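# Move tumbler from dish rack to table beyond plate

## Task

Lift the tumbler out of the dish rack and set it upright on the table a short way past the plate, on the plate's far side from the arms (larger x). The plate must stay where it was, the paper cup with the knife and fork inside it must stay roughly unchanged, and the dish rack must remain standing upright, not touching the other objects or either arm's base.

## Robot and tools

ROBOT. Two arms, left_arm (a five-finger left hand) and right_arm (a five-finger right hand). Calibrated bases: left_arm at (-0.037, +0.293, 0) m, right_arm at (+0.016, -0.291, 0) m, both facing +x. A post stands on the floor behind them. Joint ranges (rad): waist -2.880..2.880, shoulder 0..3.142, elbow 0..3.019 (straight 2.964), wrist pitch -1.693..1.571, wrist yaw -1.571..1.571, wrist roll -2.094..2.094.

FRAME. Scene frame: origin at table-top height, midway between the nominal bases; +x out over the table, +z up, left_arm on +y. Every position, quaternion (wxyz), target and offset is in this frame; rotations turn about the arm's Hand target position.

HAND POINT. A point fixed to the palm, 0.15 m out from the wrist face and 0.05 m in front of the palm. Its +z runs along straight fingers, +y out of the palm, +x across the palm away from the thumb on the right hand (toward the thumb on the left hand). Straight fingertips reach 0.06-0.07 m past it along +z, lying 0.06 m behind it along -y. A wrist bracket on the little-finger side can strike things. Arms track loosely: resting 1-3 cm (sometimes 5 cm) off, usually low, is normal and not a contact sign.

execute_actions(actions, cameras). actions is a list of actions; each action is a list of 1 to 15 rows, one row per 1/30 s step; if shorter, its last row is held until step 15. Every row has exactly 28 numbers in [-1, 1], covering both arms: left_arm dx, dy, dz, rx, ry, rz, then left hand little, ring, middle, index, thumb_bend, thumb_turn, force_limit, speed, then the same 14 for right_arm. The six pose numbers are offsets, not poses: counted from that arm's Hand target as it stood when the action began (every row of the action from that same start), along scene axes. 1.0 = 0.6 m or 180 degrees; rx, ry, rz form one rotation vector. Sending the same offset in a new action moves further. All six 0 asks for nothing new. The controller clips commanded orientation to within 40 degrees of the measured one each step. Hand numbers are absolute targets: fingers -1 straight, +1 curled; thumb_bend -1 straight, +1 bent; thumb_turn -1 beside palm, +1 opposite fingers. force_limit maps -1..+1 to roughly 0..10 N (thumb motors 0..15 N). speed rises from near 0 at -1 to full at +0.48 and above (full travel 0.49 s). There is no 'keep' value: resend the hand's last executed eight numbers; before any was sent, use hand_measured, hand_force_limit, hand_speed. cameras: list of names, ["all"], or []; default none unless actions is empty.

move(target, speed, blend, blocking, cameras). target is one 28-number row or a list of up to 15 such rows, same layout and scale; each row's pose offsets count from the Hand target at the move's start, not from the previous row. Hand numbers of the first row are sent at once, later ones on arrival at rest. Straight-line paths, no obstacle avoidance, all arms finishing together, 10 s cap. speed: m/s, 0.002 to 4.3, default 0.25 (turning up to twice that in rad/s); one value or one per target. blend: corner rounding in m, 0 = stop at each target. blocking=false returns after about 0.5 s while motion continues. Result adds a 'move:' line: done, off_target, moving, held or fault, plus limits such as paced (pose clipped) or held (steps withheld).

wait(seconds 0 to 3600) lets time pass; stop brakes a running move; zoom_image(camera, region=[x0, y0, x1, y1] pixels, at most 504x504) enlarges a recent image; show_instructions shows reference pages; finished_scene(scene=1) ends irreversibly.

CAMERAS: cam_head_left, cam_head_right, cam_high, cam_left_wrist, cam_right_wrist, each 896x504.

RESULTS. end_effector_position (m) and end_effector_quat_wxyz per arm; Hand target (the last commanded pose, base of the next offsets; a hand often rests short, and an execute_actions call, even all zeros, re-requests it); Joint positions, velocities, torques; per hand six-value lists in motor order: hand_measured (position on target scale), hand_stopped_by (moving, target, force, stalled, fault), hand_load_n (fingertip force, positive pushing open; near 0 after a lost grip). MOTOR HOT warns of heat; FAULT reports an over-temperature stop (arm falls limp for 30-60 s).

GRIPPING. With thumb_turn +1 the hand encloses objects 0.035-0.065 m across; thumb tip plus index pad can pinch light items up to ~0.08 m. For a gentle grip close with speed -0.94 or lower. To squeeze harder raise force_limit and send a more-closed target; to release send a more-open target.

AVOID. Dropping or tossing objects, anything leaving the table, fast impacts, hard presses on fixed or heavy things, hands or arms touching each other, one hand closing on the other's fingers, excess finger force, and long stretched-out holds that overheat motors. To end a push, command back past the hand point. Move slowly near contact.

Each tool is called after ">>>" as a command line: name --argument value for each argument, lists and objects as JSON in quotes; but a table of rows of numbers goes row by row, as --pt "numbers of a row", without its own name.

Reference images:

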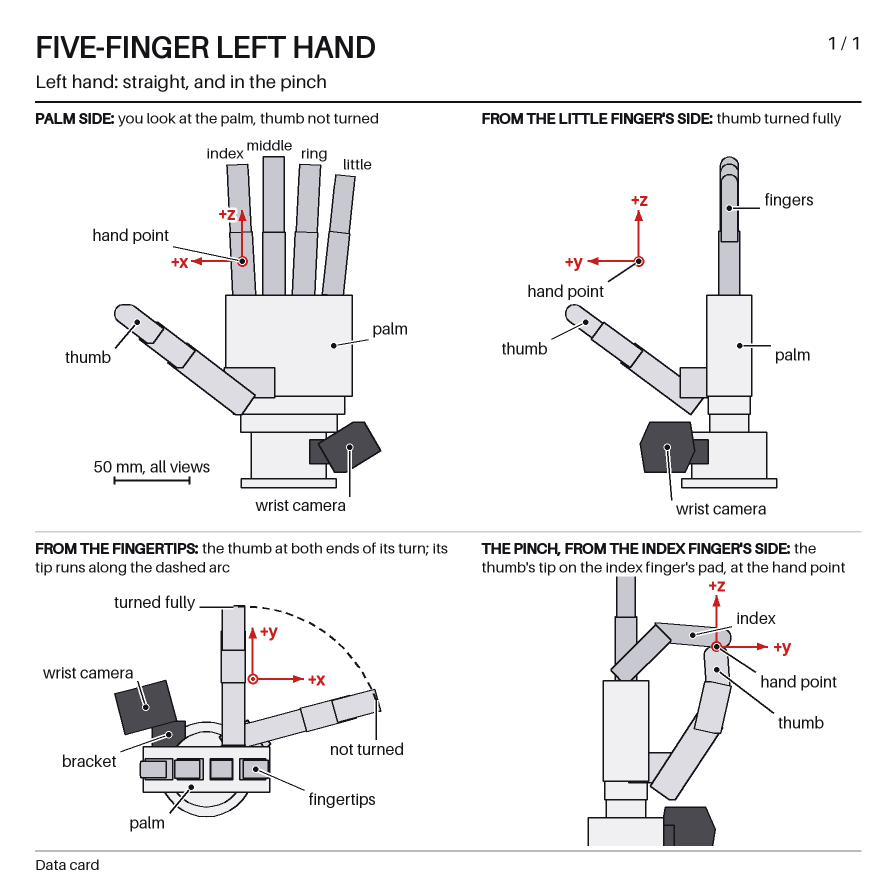

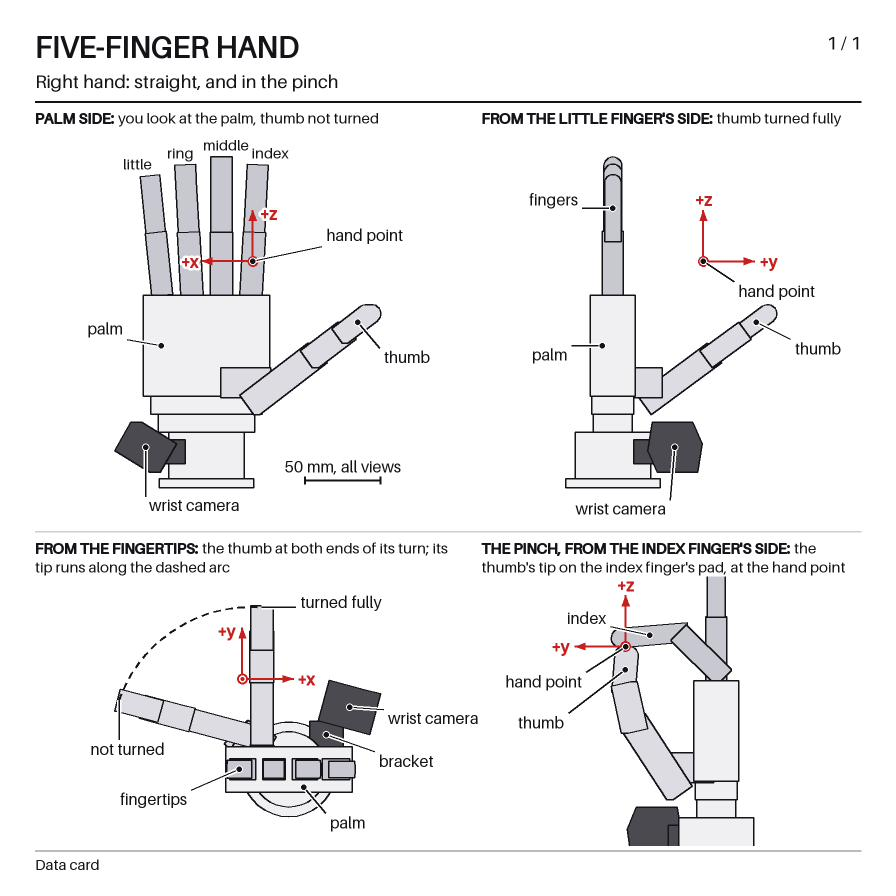

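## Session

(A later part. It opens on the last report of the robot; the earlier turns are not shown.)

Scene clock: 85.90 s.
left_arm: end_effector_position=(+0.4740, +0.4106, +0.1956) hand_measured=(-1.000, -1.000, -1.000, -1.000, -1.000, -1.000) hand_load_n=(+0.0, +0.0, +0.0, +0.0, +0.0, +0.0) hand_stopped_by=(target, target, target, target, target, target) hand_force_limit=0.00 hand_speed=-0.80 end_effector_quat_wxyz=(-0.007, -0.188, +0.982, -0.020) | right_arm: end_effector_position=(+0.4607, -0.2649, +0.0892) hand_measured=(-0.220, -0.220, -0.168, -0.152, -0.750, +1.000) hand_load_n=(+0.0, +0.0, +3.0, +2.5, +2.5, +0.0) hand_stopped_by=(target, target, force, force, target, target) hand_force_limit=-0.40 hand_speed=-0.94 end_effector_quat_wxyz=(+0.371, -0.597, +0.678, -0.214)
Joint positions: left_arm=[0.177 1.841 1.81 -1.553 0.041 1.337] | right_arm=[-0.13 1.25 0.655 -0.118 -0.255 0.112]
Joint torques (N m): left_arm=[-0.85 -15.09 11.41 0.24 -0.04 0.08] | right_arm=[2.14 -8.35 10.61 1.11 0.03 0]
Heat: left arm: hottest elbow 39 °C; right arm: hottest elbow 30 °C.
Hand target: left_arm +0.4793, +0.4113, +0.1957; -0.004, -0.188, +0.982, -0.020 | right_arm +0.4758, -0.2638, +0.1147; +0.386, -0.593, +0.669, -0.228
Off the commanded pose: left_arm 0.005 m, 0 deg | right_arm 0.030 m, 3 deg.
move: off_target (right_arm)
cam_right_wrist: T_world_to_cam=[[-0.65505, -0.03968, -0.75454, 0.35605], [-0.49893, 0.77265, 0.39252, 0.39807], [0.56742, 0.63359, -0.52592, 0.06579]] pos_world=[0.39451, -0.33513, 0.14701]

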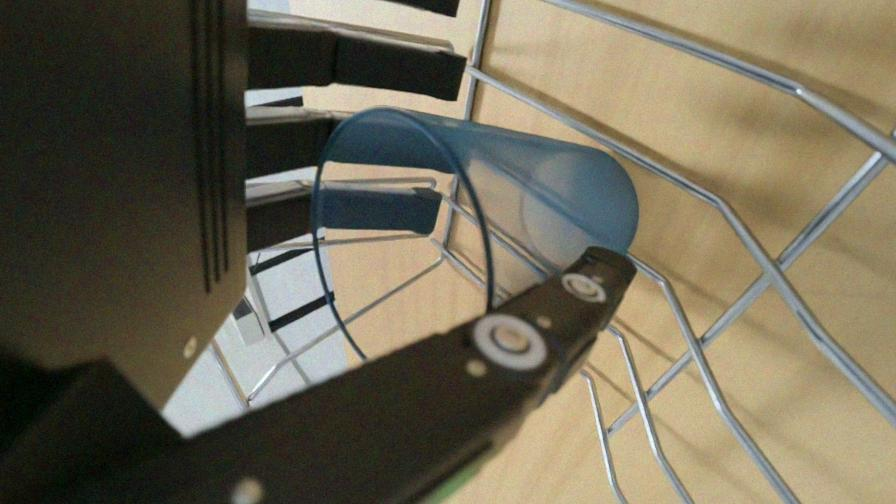

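>>> move --target '[0,0,0,0,0,0,-1,-1,-1,-1,-1,-1,0,-0.8, 0,0,0.08,0,0,0,-0.22,-0.22,-0.05,-0.05,-0.75,1,-0.4,-0.94]' --speed 0.06 --cameras '["cam_right_wrist","cam_high"]'

Scene clock: 88.50 s.
left_arm: end_effector_position=(+0.4740, +0.4106, +0.1956) hand_measured=(-1.000, -1.000, -1.000, -1.000, -1.000, -1.000) hand_load_n=(+0.0, +0.0, +0.0, +0.0, +0.0, +0.0) hand_stopped_by=(target, target, target, target, target, target) hand_force_limit=0.00 hand_speed=-0.80 end_effector_quat_wxyz=(-0.007, -0.188, +0.982, -0.020) | right_arm: end_effector_position=(+0.4553, -0.2642, +0.1272) hand_measured=(-0.220, -0.220, -0.168, -0.152, -0.750, +1.000) hand_load_n=(+0.0, +0.0, +3.0, +2.5, +2.5, +0.0) hand_stopped_by=(target, target, force, force, target, target) hand_force_limit=-0.40 hand_speed=-0.94 end_effector_quat_wxyz=(+0.366, -0.598, +0.682, -0.208)
Joint positions: left_arm=[0.177 1.841 1.81 -1.553 0.041 1.337] | right_arm=[-0.13 1.176 0.719 -0.274 -0.255 0.112]
Joint torques (N m): left_arm=[-0.91 -15.03 11.47 0.24 -0.04 0.08] | right_arm=[2.08 -7.82 12.59 0.95 0 0.01]
Heat: left arm: hottest elbow 39 °C; right arm: hottest elbow 31 °C.
Hand target: left_arm +0.4793, +0.4113, +0.1957; -0.004, -0.188, +0.982, -0.020 | right_arm +0.4758, -0.2638, +0.1626; +0.386, -0.593, +0.669, -0.228
Off the commanded pose: left_arm 0.005 m, 0 deg | right_arm 0.041 m, 4 deg.
move: off_target (right_arm)
cam_right_wrist: T_world_to_cam=[[-0.66814, -0.03794, -0.74307, 0.38623], [-0.49201, 0.7717, 0.40299, 0.37518], [0.55814, 0.63485, -0.53428, 0.09396]] pos_world=[0.39021, -0.33452, 0.186]
Images, in order (width x height): cam_high 896x504, cam_right_wrist 896x504.

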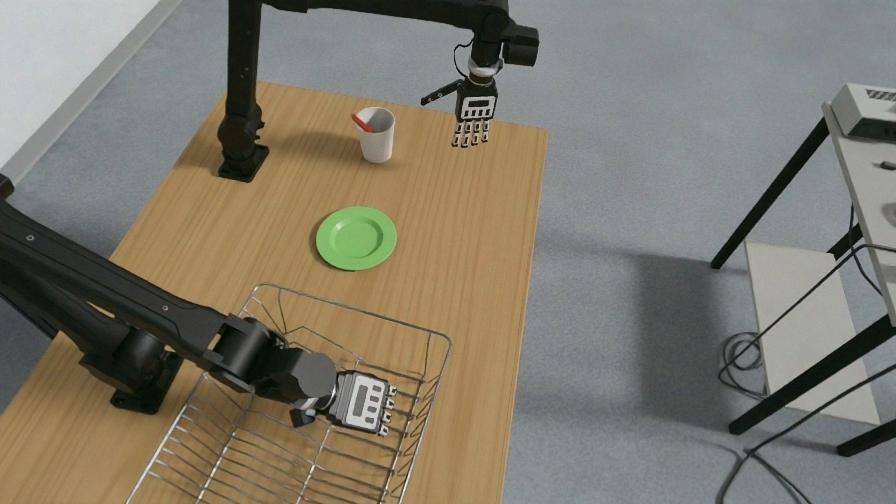

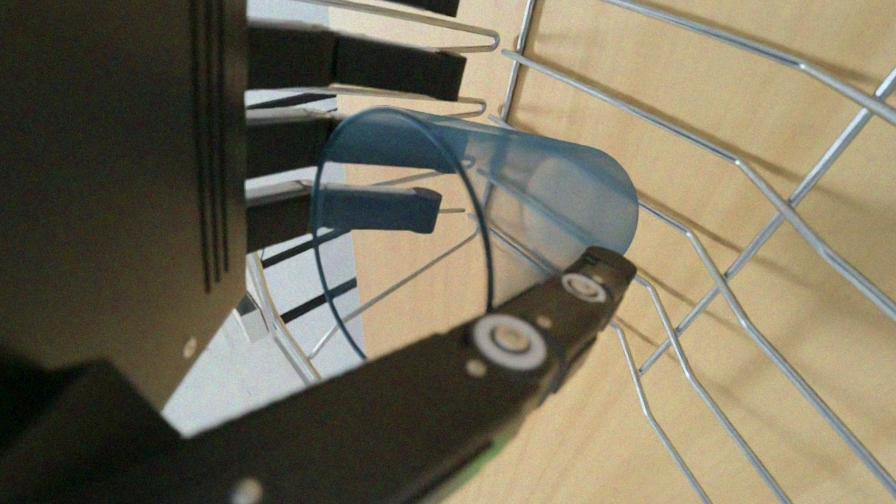

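>>> move --target '[0,0,0,0,0,0,-1,-1,-1,-1,-1,-1,0,-0.8, 0,0,0.23,0,0,0,-0.22,-0.22,-0.05,-0.05,-0.75,1,-0.4,-0.94]' --speed 0.1 --cameras '["all"]'

Scene clock: 91.70 s.
left_arm: end_effector_position=(+0.4740, +0.4106, +0.1956) hand_measured=(-1.000, -1.000, -1.000, -1.000, -1.000, -1.000) hand_load_n=(+0.0, +0.0, +0.0, +0.0, +0.0, +0.0) hand_stopped_by=(target, target, target, target, target, target) hand_force_limit=0.00 hand_speed=-0.80 end_effector_quat_wxyz=(-0.007, -0.188, +0.982, -0.020) | right_arm: end_effector_position=(+0.4648, -0.2655, +0.2617) hand_measured=(-0.220, -0.220, -0.168, -0.152, -0.750, +1.000) hand_load_n=(+0.5, +0.0, +3.0, +2.5, +2.5, +0.0) hand_stopped_by=(target, target, force, force, target, target) hand_force_limit=-0.40 hand_speed=-0.94 end_effector_quat_wxyz=(+0.366, -0.598, +0.682, -0.207)
Joint positions: left_arm=[0.177 1.841 1.81 -1.553 0.041 1.337] | right_arm=[-0.13 1.099 1.031 -0.663 -0.255 0.112]
Joint torques (N m): left_arm=[-0.67 -14.92 11.37 0.24 -0.05 0.09] | right_arm=[2.2 -7.65 13.74 1.05 0.01 0]
Heat: left arm: hottest elbow 39 °C; right arm: hottest elbow 31 °C.
Hand target: left_arm +0.4793, +0.4113, +0.1957; -0.004, -0.188, +0.982, -0.020 | right_arm +0.4758, -0.2638, +0.3006; +0.386, -0.593, +0.669, -0.228
Off the commanded pose: left_arm 0.005 m, 0 deg | right_arm 0.040 m, 4 deg.
move: off_target (right_arm)
cam_right_wrist: T_world_to_cam=[[-0.66892, -0.03787, -0.74237, 0.49266], [-0.49162, 0.77162, 0.40362, 0.32623], [0.55754, 0.63495, -0.53477, 0.16182]] pos_world=[0.39971, -0.33582, 0.3206]

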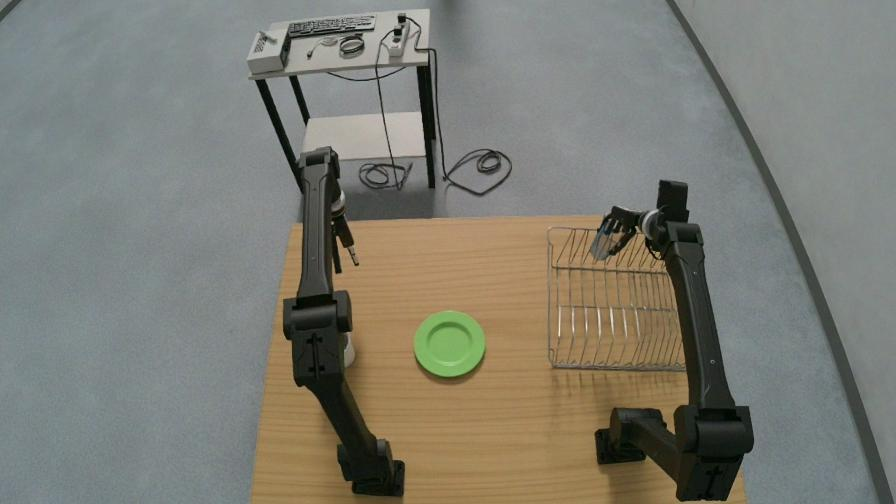

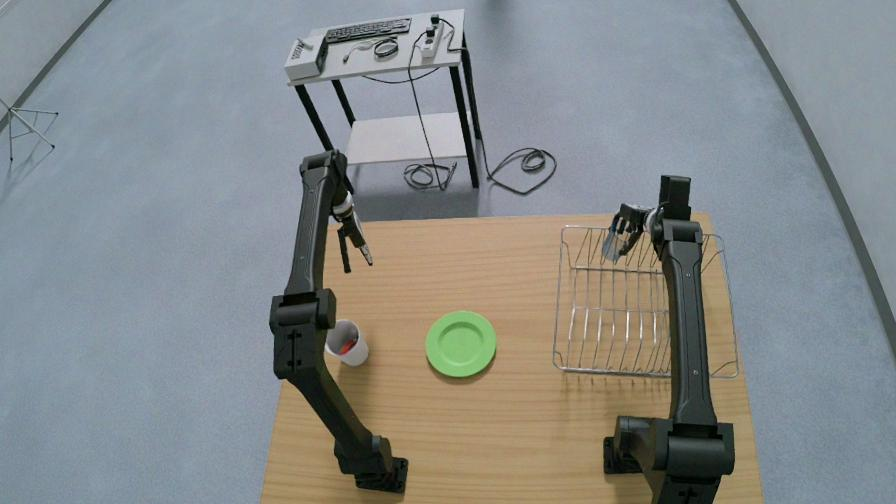

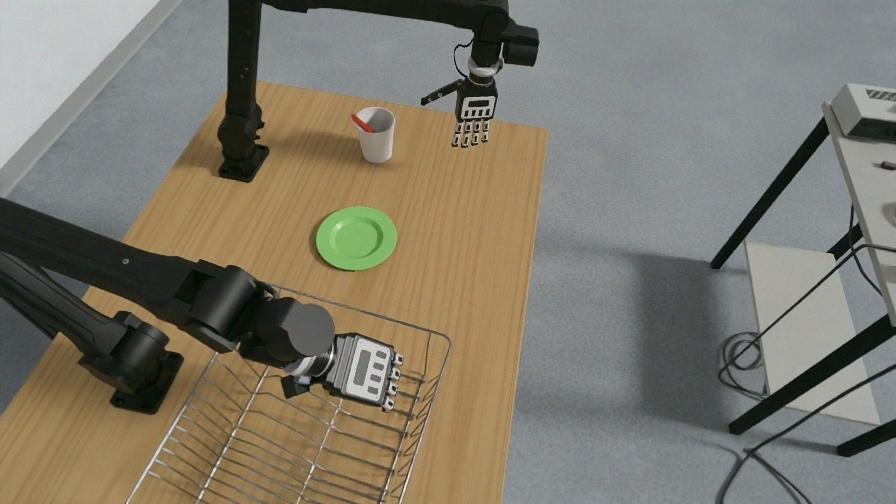

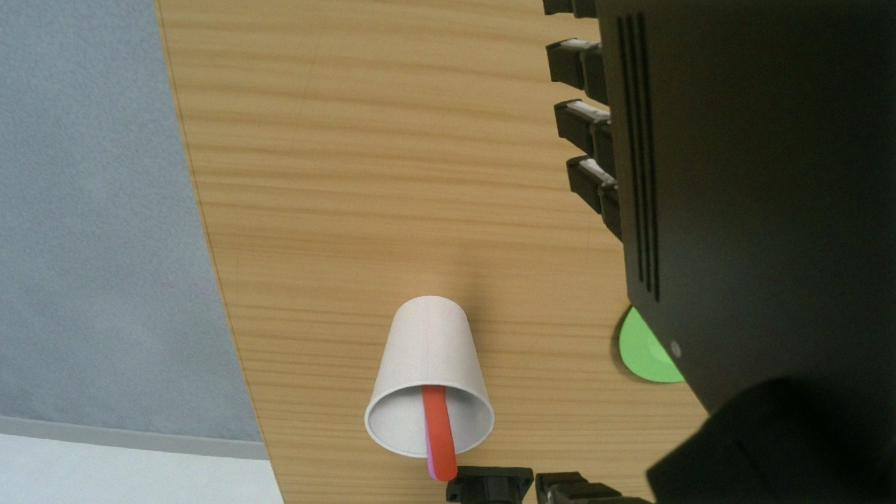

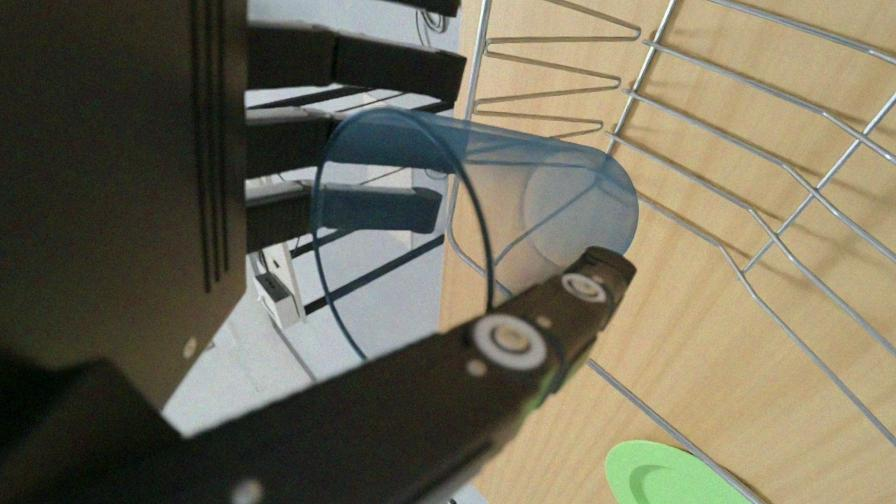

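>>> move --target '[0,0,0,0,0,0,-1,-1,-1,-1,-1,-1,0,-0.8, -0.04,0.64,0.0,-0.0856,-0.0295,0.2097,-0.22,-0.22,-0.05,-0.05,-0.75,1,-0.4,-0.94]' --speed 0.13 --cameras '["all"]'

Scene clock: 99.93 s.
left_arm: end_effector_position=(+0.4740, +0.4106, +0.1956) hand_measured=(-1.000, -1.000, -1.000, -1.000, -1.000, -1.000) hand_load_n=(+0.0, +0.0, +0.0, +0.0, +0.0, +0.0) hand_stopped_by=(target, target, target, target, target, target) hand_force_limit=0.00 hand_speed=-0.80 end_effector_quat_wxyz=(-0.007, -0.188, +0.982, -0.020) | right_arm: end_effector_position=(+0.4382, +0.1093, +0.2659) hand_measured=(-0.220, -0.220, -0.168, -0.152, -0.750, +1.000) hand_load_n=(+0.0, +0.0, +2.0, +3.0, +2.5, +0.0) hand_stopped_by=(target, target, force, force, target, target) hand_force_limit=-0.40 hand_speed=-0.94 end_effector_quat_wxyz=(-0.364, +0.822, -0.395, +0.191)
Joint positions: left_arm=[0.177 1.841 1.81 -1.553 0.041 1.337] | right_arm=[0.729 1.435 1.369 -0.66 0.066 0.022]
Joint torques (N m): left_arm=[-0.62 -14.92 11.45 0.28 -0.04 0.1] | right_arm=[1.73 -11.52 14.17 1.25 0.22 -0.14]
Heat: left arm: hottest elbow 39 °C; right arm: hottest elbow 34 °C.
Hand target: left_arm +0.4793, +0.4113, +0.1957; -0.004, -0.188, +0.982, -0.020 | right_arm +0.4518, +0.1202, +0.3005; -0.387, +0.811, -0.388, +0.204
Off the commanded pose: left_arm 0.005 m, 0 deg | right_arm 0.039 m, 3 deg.
move: off_target (right_arm)
cam_right_wrist: T_world_to_cam=[[-0.36734, -0.60708, -0.70463, 0.41217], [-0.91869, 0.35508, 0.17302, 0.31635], [0.14516, 0.71089, -0.68816, 0.15413]] pos_world=[0.41966, 0.02832, 0.34176]

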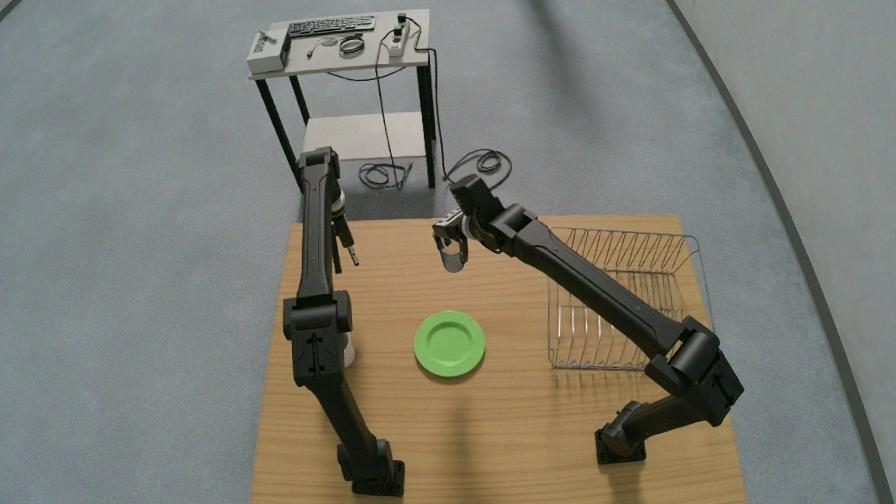

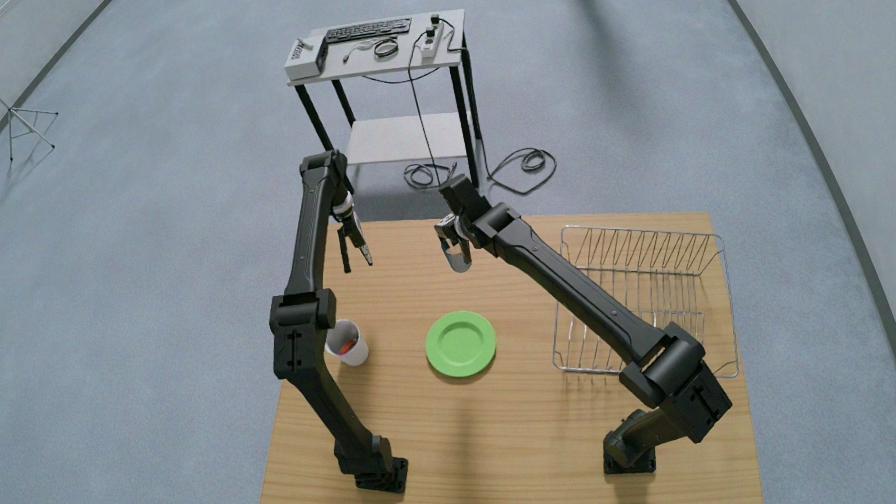

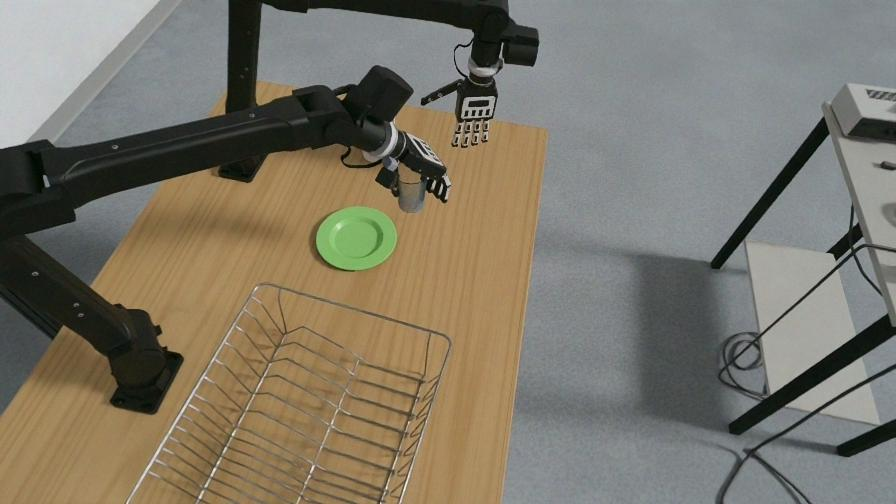

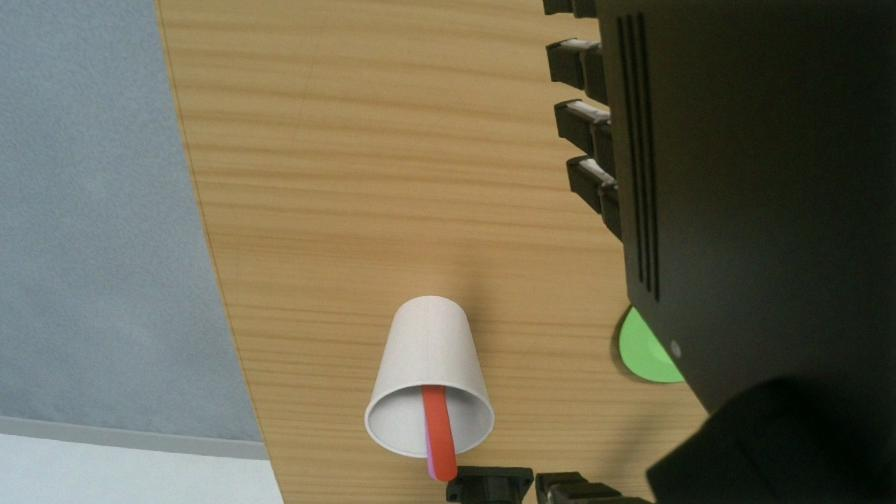

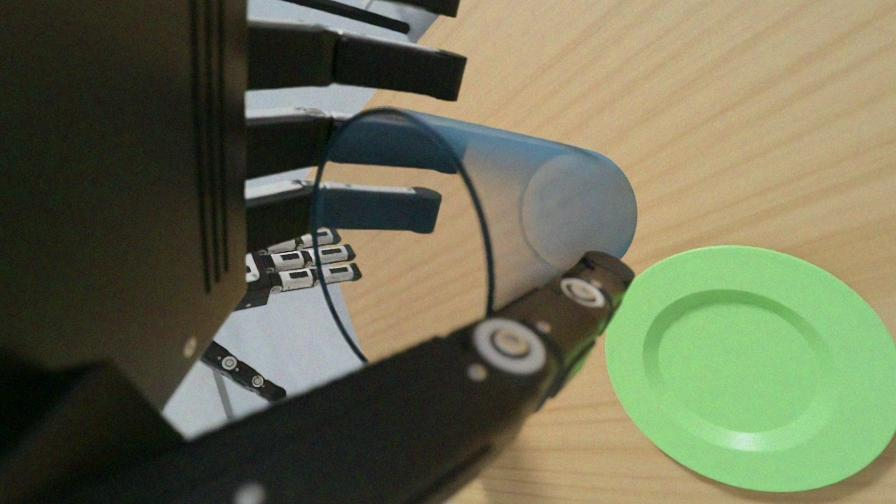

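>>> zoom_image --camera "cam_high" --region '[300, 110, 480, 280]'

>>> zoom_image --camera "cam_head_left" --region '[390, 190, 520, 390]'

>>> zoom_image --camera "cam_head_right" --region '[400, 190, 530, 390]'

Scaled by 2.800 from the camera's image (finer frame: 1280x720).

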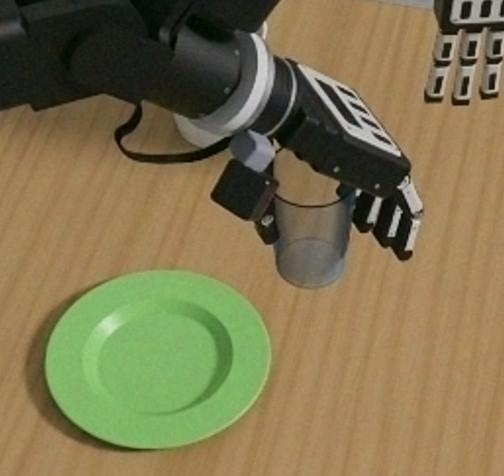

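Scaled by 2.520 from the camera's image (finer frame: 1280x720).

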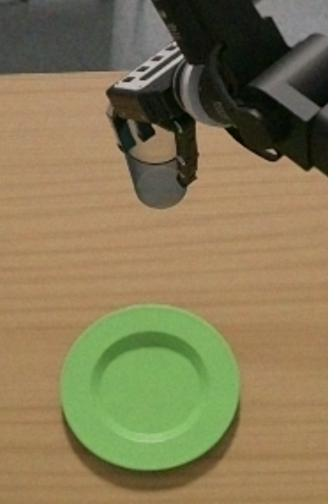

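Scaled by 2.520 from the camera's image (finer frame: 1280x720).

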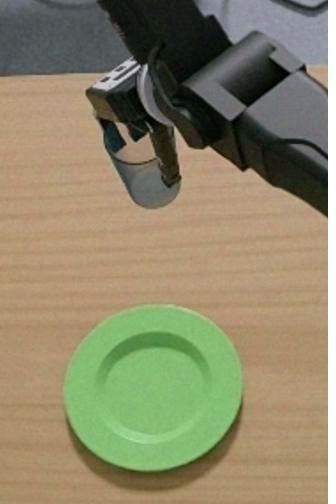

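>>> zoom_image --camera "cam_head_left" --region '[420, 215, 480, 280]'

>>> zoom_image --camera "cam_high" --region '[380, 150, 450, 220]'

>>> zoom_image --camera "cam_head_right" --region '[430, 215, 490, 280]'

Scaled by 7.754 from the camera's image (finer frame: 1280x720).

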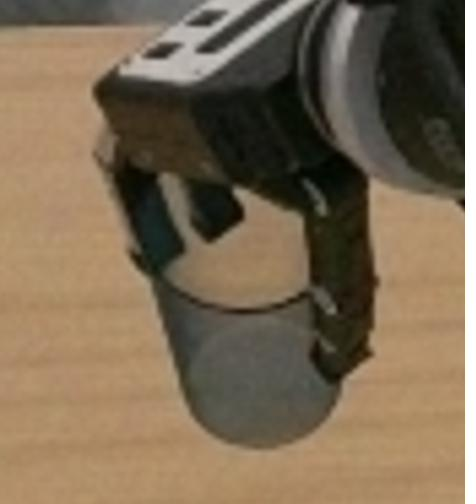

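Scaled by 7.200 from the camera's image (finer frame: 1280x720).

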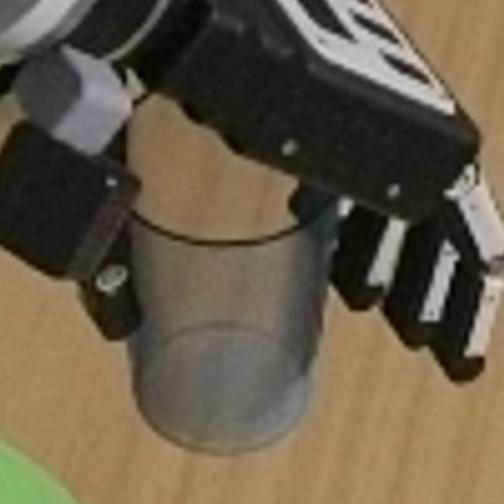

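Scaled by 7.754 from the camera's image (finer frame: 1280x720).

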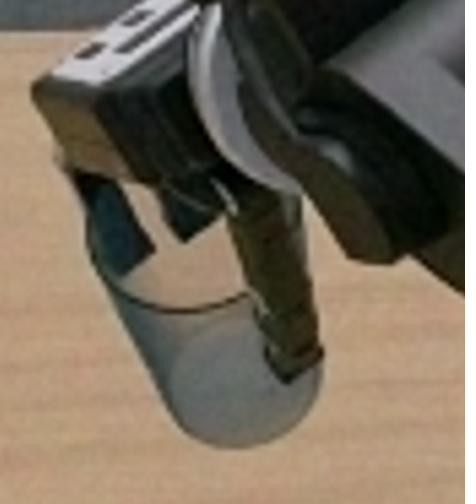

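>>> move --target '[0,0,0,0,0,0,-1,-1,-1,-1,-1,-1,0,-0.8, 0.002,-0.005,-0.283,0,0,0,-0.22,-0.22,-0.05,-0.05,-0.75,1,-0.4,-0.94]' --speed 0.1 --cameras '["cam_head_left","cam_head_right","cam_high","cam_right_wrist"]'

>>> zoom_image --camera "cam_high" --region '[350, 160, 450, 260]'

>>> zoom_image --camera "cam_head_left" --region '[410, 230, 490, 320]'

Scene clock: 116.67 s.
left_arm: end_effector_position=(+0.4740, +0.4106, +0.1956) hand_measured=(-1.000, -1.000, -1.000, -1.000, -1.000, -1.000) hand_load_n=(+0.0, +0.0, +0.0, +0.0, +0.0, +0.0) hand_stopped_by=(target, target, target, target, target, target) hand_force_limit=0.00 hand_speed=-0.80 end_effector_quat_wxyz=(-0.007, -0.188, +0.982, -0.020) | right_arm: end_effector_position=(+0.4467, +0.1167, +0.1280) hand_measured=(-0.220, -0.220, -0.168, -0.152, -0.750, +1.000) hand_load_n=(+0.0, +0.0, +2.5, +3.0, +2.5, +0.0) hand_stopped_by=(target, target, force, force, target, target) hand_force_limit=-0.40 hand_speed=-0.94 end_effector_quat_wxyz=(-0.379, +0.815, -0.390, +0.198)
Joint positions: left_arm=[0.177 1.841 1.81 -1.553 0.041 1.337] | right_arm=[0.729 1.54 1.093 -0.242 0.065 0.018]
Joint torques (N m): left_arm=[-0.73 -14.92 11.4 0.21 -0.03 0.09] | right_arm=[0.97 -12.1 8.1 2.54 0.04 -0.14]
Heat: left arm: hottest elbow 40 °C; right arm: hottest elbow 35 °C.
Hand target: left_arm +0.4793, +0.4113, +0.1957; -0.004, -0.188, +0.982, -0.020 | right_arm +0.4531, +0.1173, +0.1309; -0.388, +0.811, -0.388, +0.204
Off the commanded pose: left_arm 0.005 m, 0 deg | right_arm 0.007 m, 1 deg.
move: done
cam_right_wrist: T_world_to_cam=[[-0.34433, -0.59267, -0.72813, 0.31371], [-0.92472, 0.34815, 0.15392, 0.35129], [0.16227, 0.72631, -0.66793, 0.04061]] pos_world=[0.42627, 0.03413, 0.20148]

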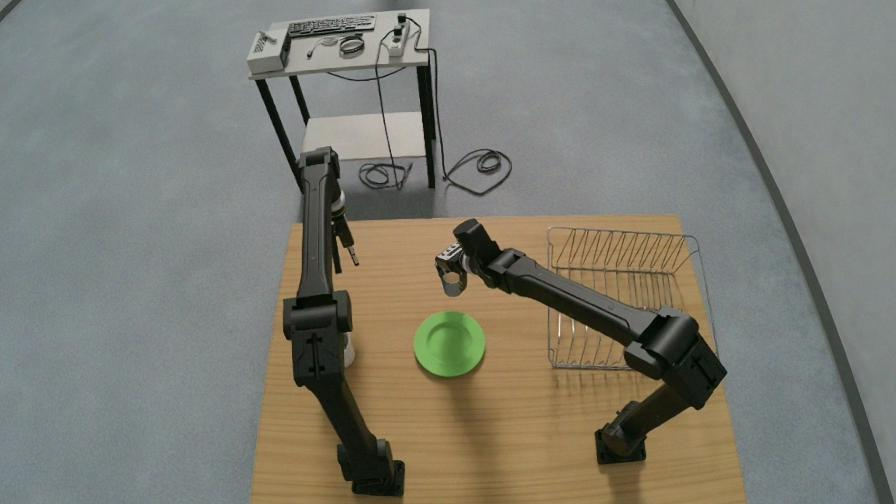

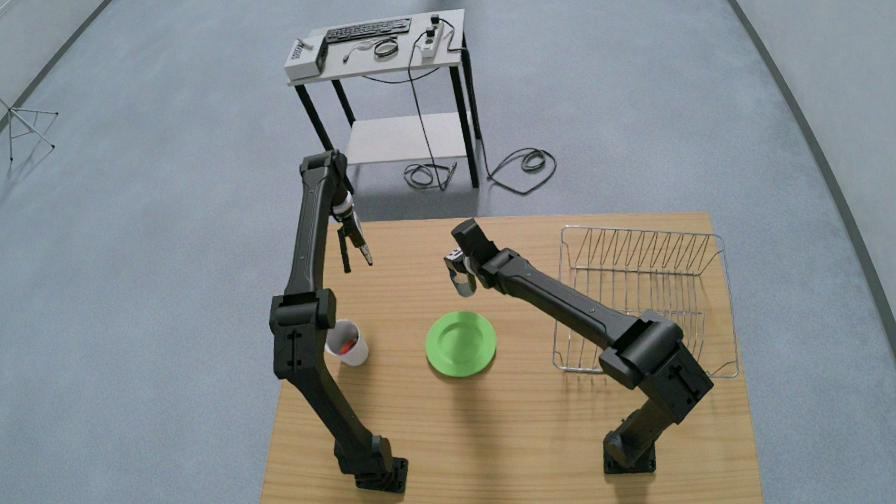

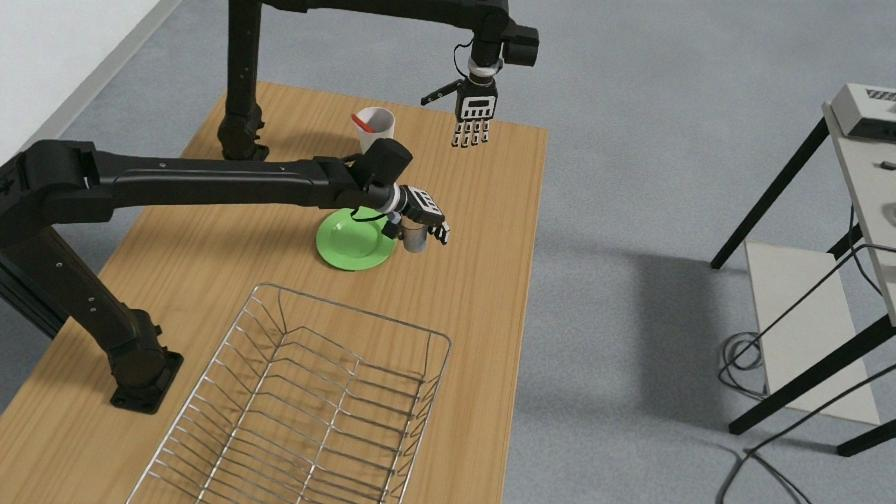

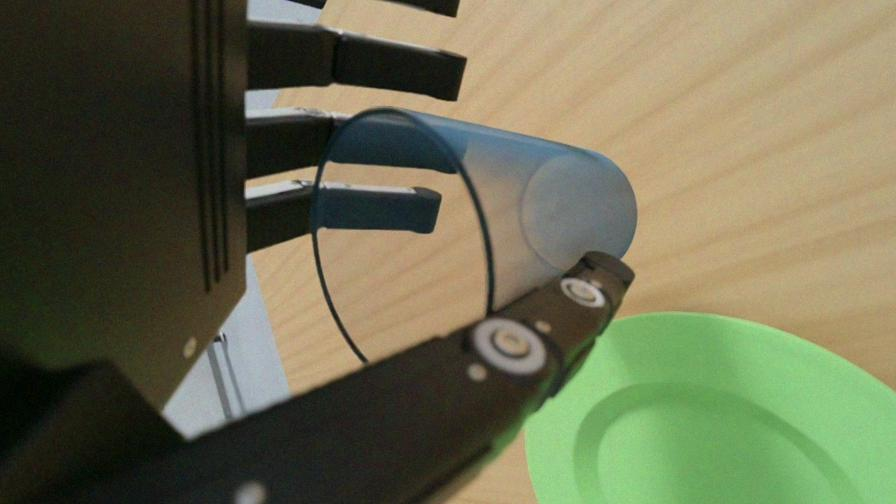

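Scaled by 5.040 from the camera's image (finer frame: 1280x720).

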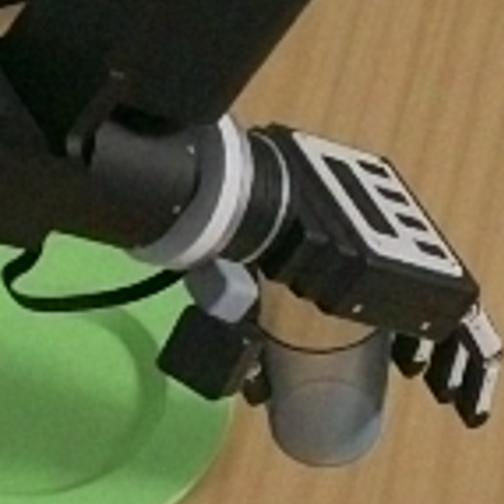

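Scaled by 5.600 from the camera's image (finer frame: 1280x720).

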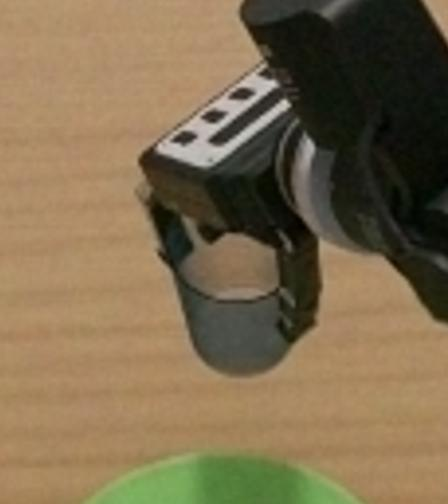

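>>> move --target '[0,0,0,0,0,0,-1,-1,-1,-1,-1,-1,0,-0.8, 0.0167,0.005,-0.06,-0.0083,0.0102,0,-0.22,-0.22,-0.05,-0.05,-0.75,1,-0.4,-0.94]' --speed 0.06 --cameras '["cam_head_left","cam_head_right","cam_high","cam_right_wrist"]'

>>> zoom_image --camera "cam_high" --region '[350, 170, 450, 270]'

>>> zoom_image --camera "cam_head_left" --region '[410, 240, 490, 330]'

Scene clock: 121.80 s.
left_arm: end_effector_position=(+0.4740, +0.4106, +0.1956) hand_measured=(-1.000, -1.000, -1.000, -1.000, -1.000, -1.000) hand_load_n=(+0.0, +0.0, +0.0, +0.0, +0.0, +0.0) hand_stopped_by=(target, target, target, target, target, target) hand_force_limit=0.00 hand_speed=-0.80 end_effector_quat_wxyz=(-0.007, -0.188, +0.982, -0.020) | right_arm: end_effector_position=(+0.4526, +0.1166, +0.0871) hand_measured=(-0.220, -0.220, -0.168, -0.152, -0.750, +1.000) hand_load_n=(+0.0, +0.0, +2.0, +3.0, +2.5, +0.0) hand_stopped_by=(target, target, force, force, target, target) hand_force_limit=-0.40 hand_speed=-0.94 end_effector_quat_wxyz=(-0.357, +0.825, -0.394, +0.188)
Joint positions: left_arm=[0.177 1.841 1.81 -1.553 0.041 1.337] | right_arm=[0.72 1.62 1.093 -0.214 0.057 0.013]
Joint torques (N m): left_arm=[-0.73 -14.92 11.4 0.25 -0.05 0.07] | right_arm=[1.03 -12.81 8.62 2.44 0.04 -0.12]
Heat: left arm: hottest elbow 40 °C; right arm: hottest elbow 35 °C.
Hand target: left_arm +0.4793, +0.4113, +0.1957; -0.004, -0.188, +0.982, -0.020 | right_arm +0.4630, +0.1203, +0.0948; -0.371, +0.819, -0.391, +0.196
Off the commanded pose: left_arm 0.005 m, 0 deg | right_arm 0.014 m, 2 deg.
move: off_target (right_arm)
cam_right_wrist: T_world_to_cam=[[-0.37235, -0.61636, -0.69387, 0.29838], [-0.91826, 0.35321, 0.17901, 0.35732], [0.13474, 0.7038, -0.6975, 0.03009]] pos_world=[0.43516, 0.03652, 0.16406]

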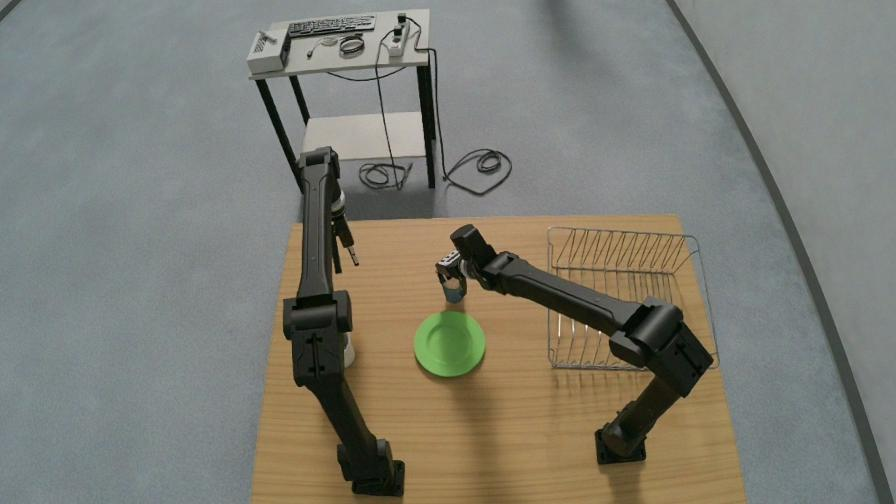

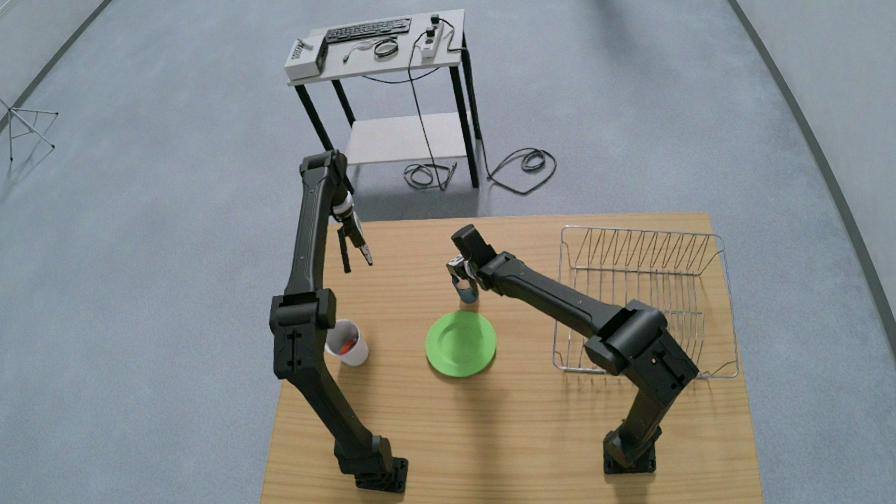

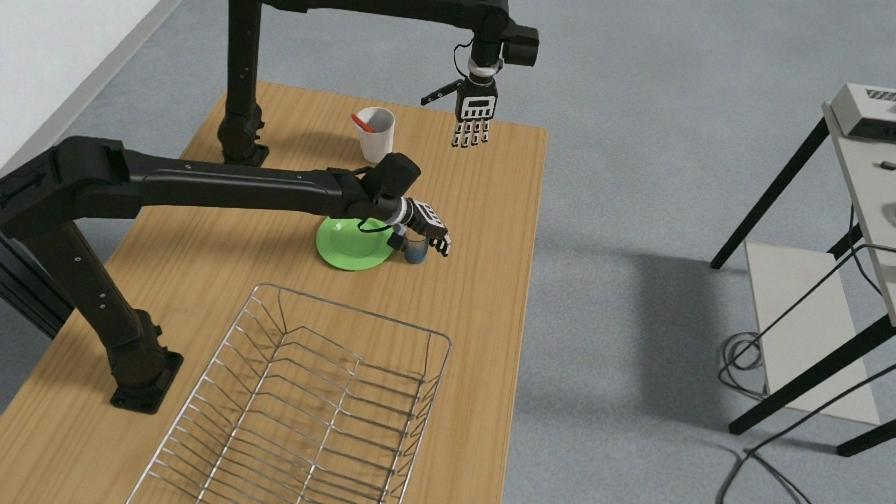

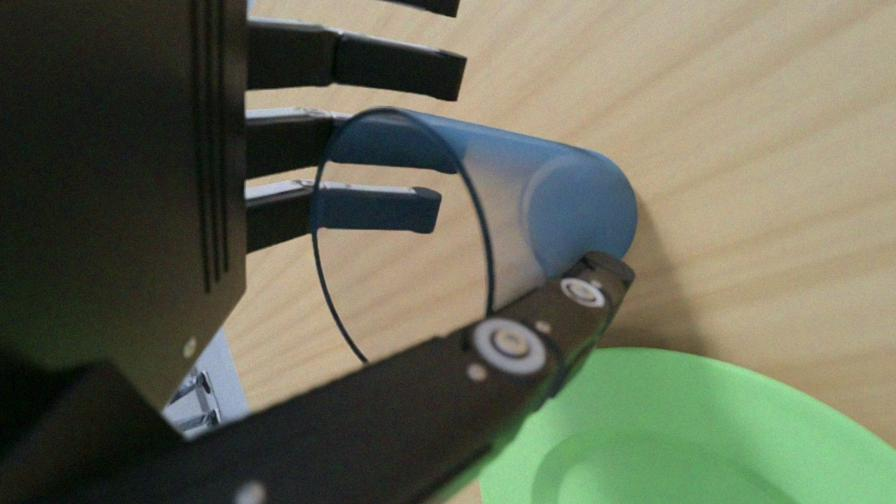

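Scaled by 5.040 from the camera's image (finer frame: 1280x720).

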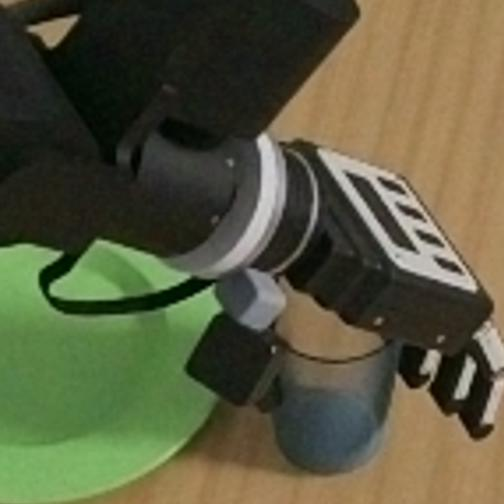

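Scaled by 5.600 from the camera's image (finer frame: 1280x720).

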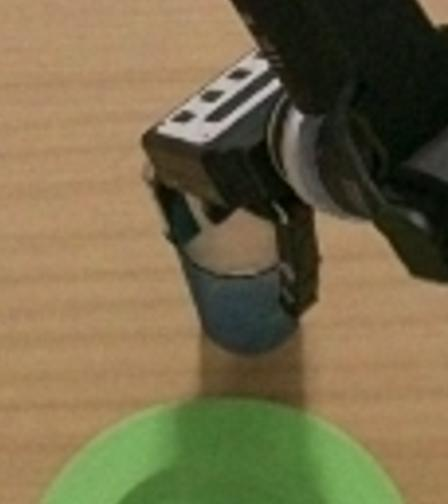

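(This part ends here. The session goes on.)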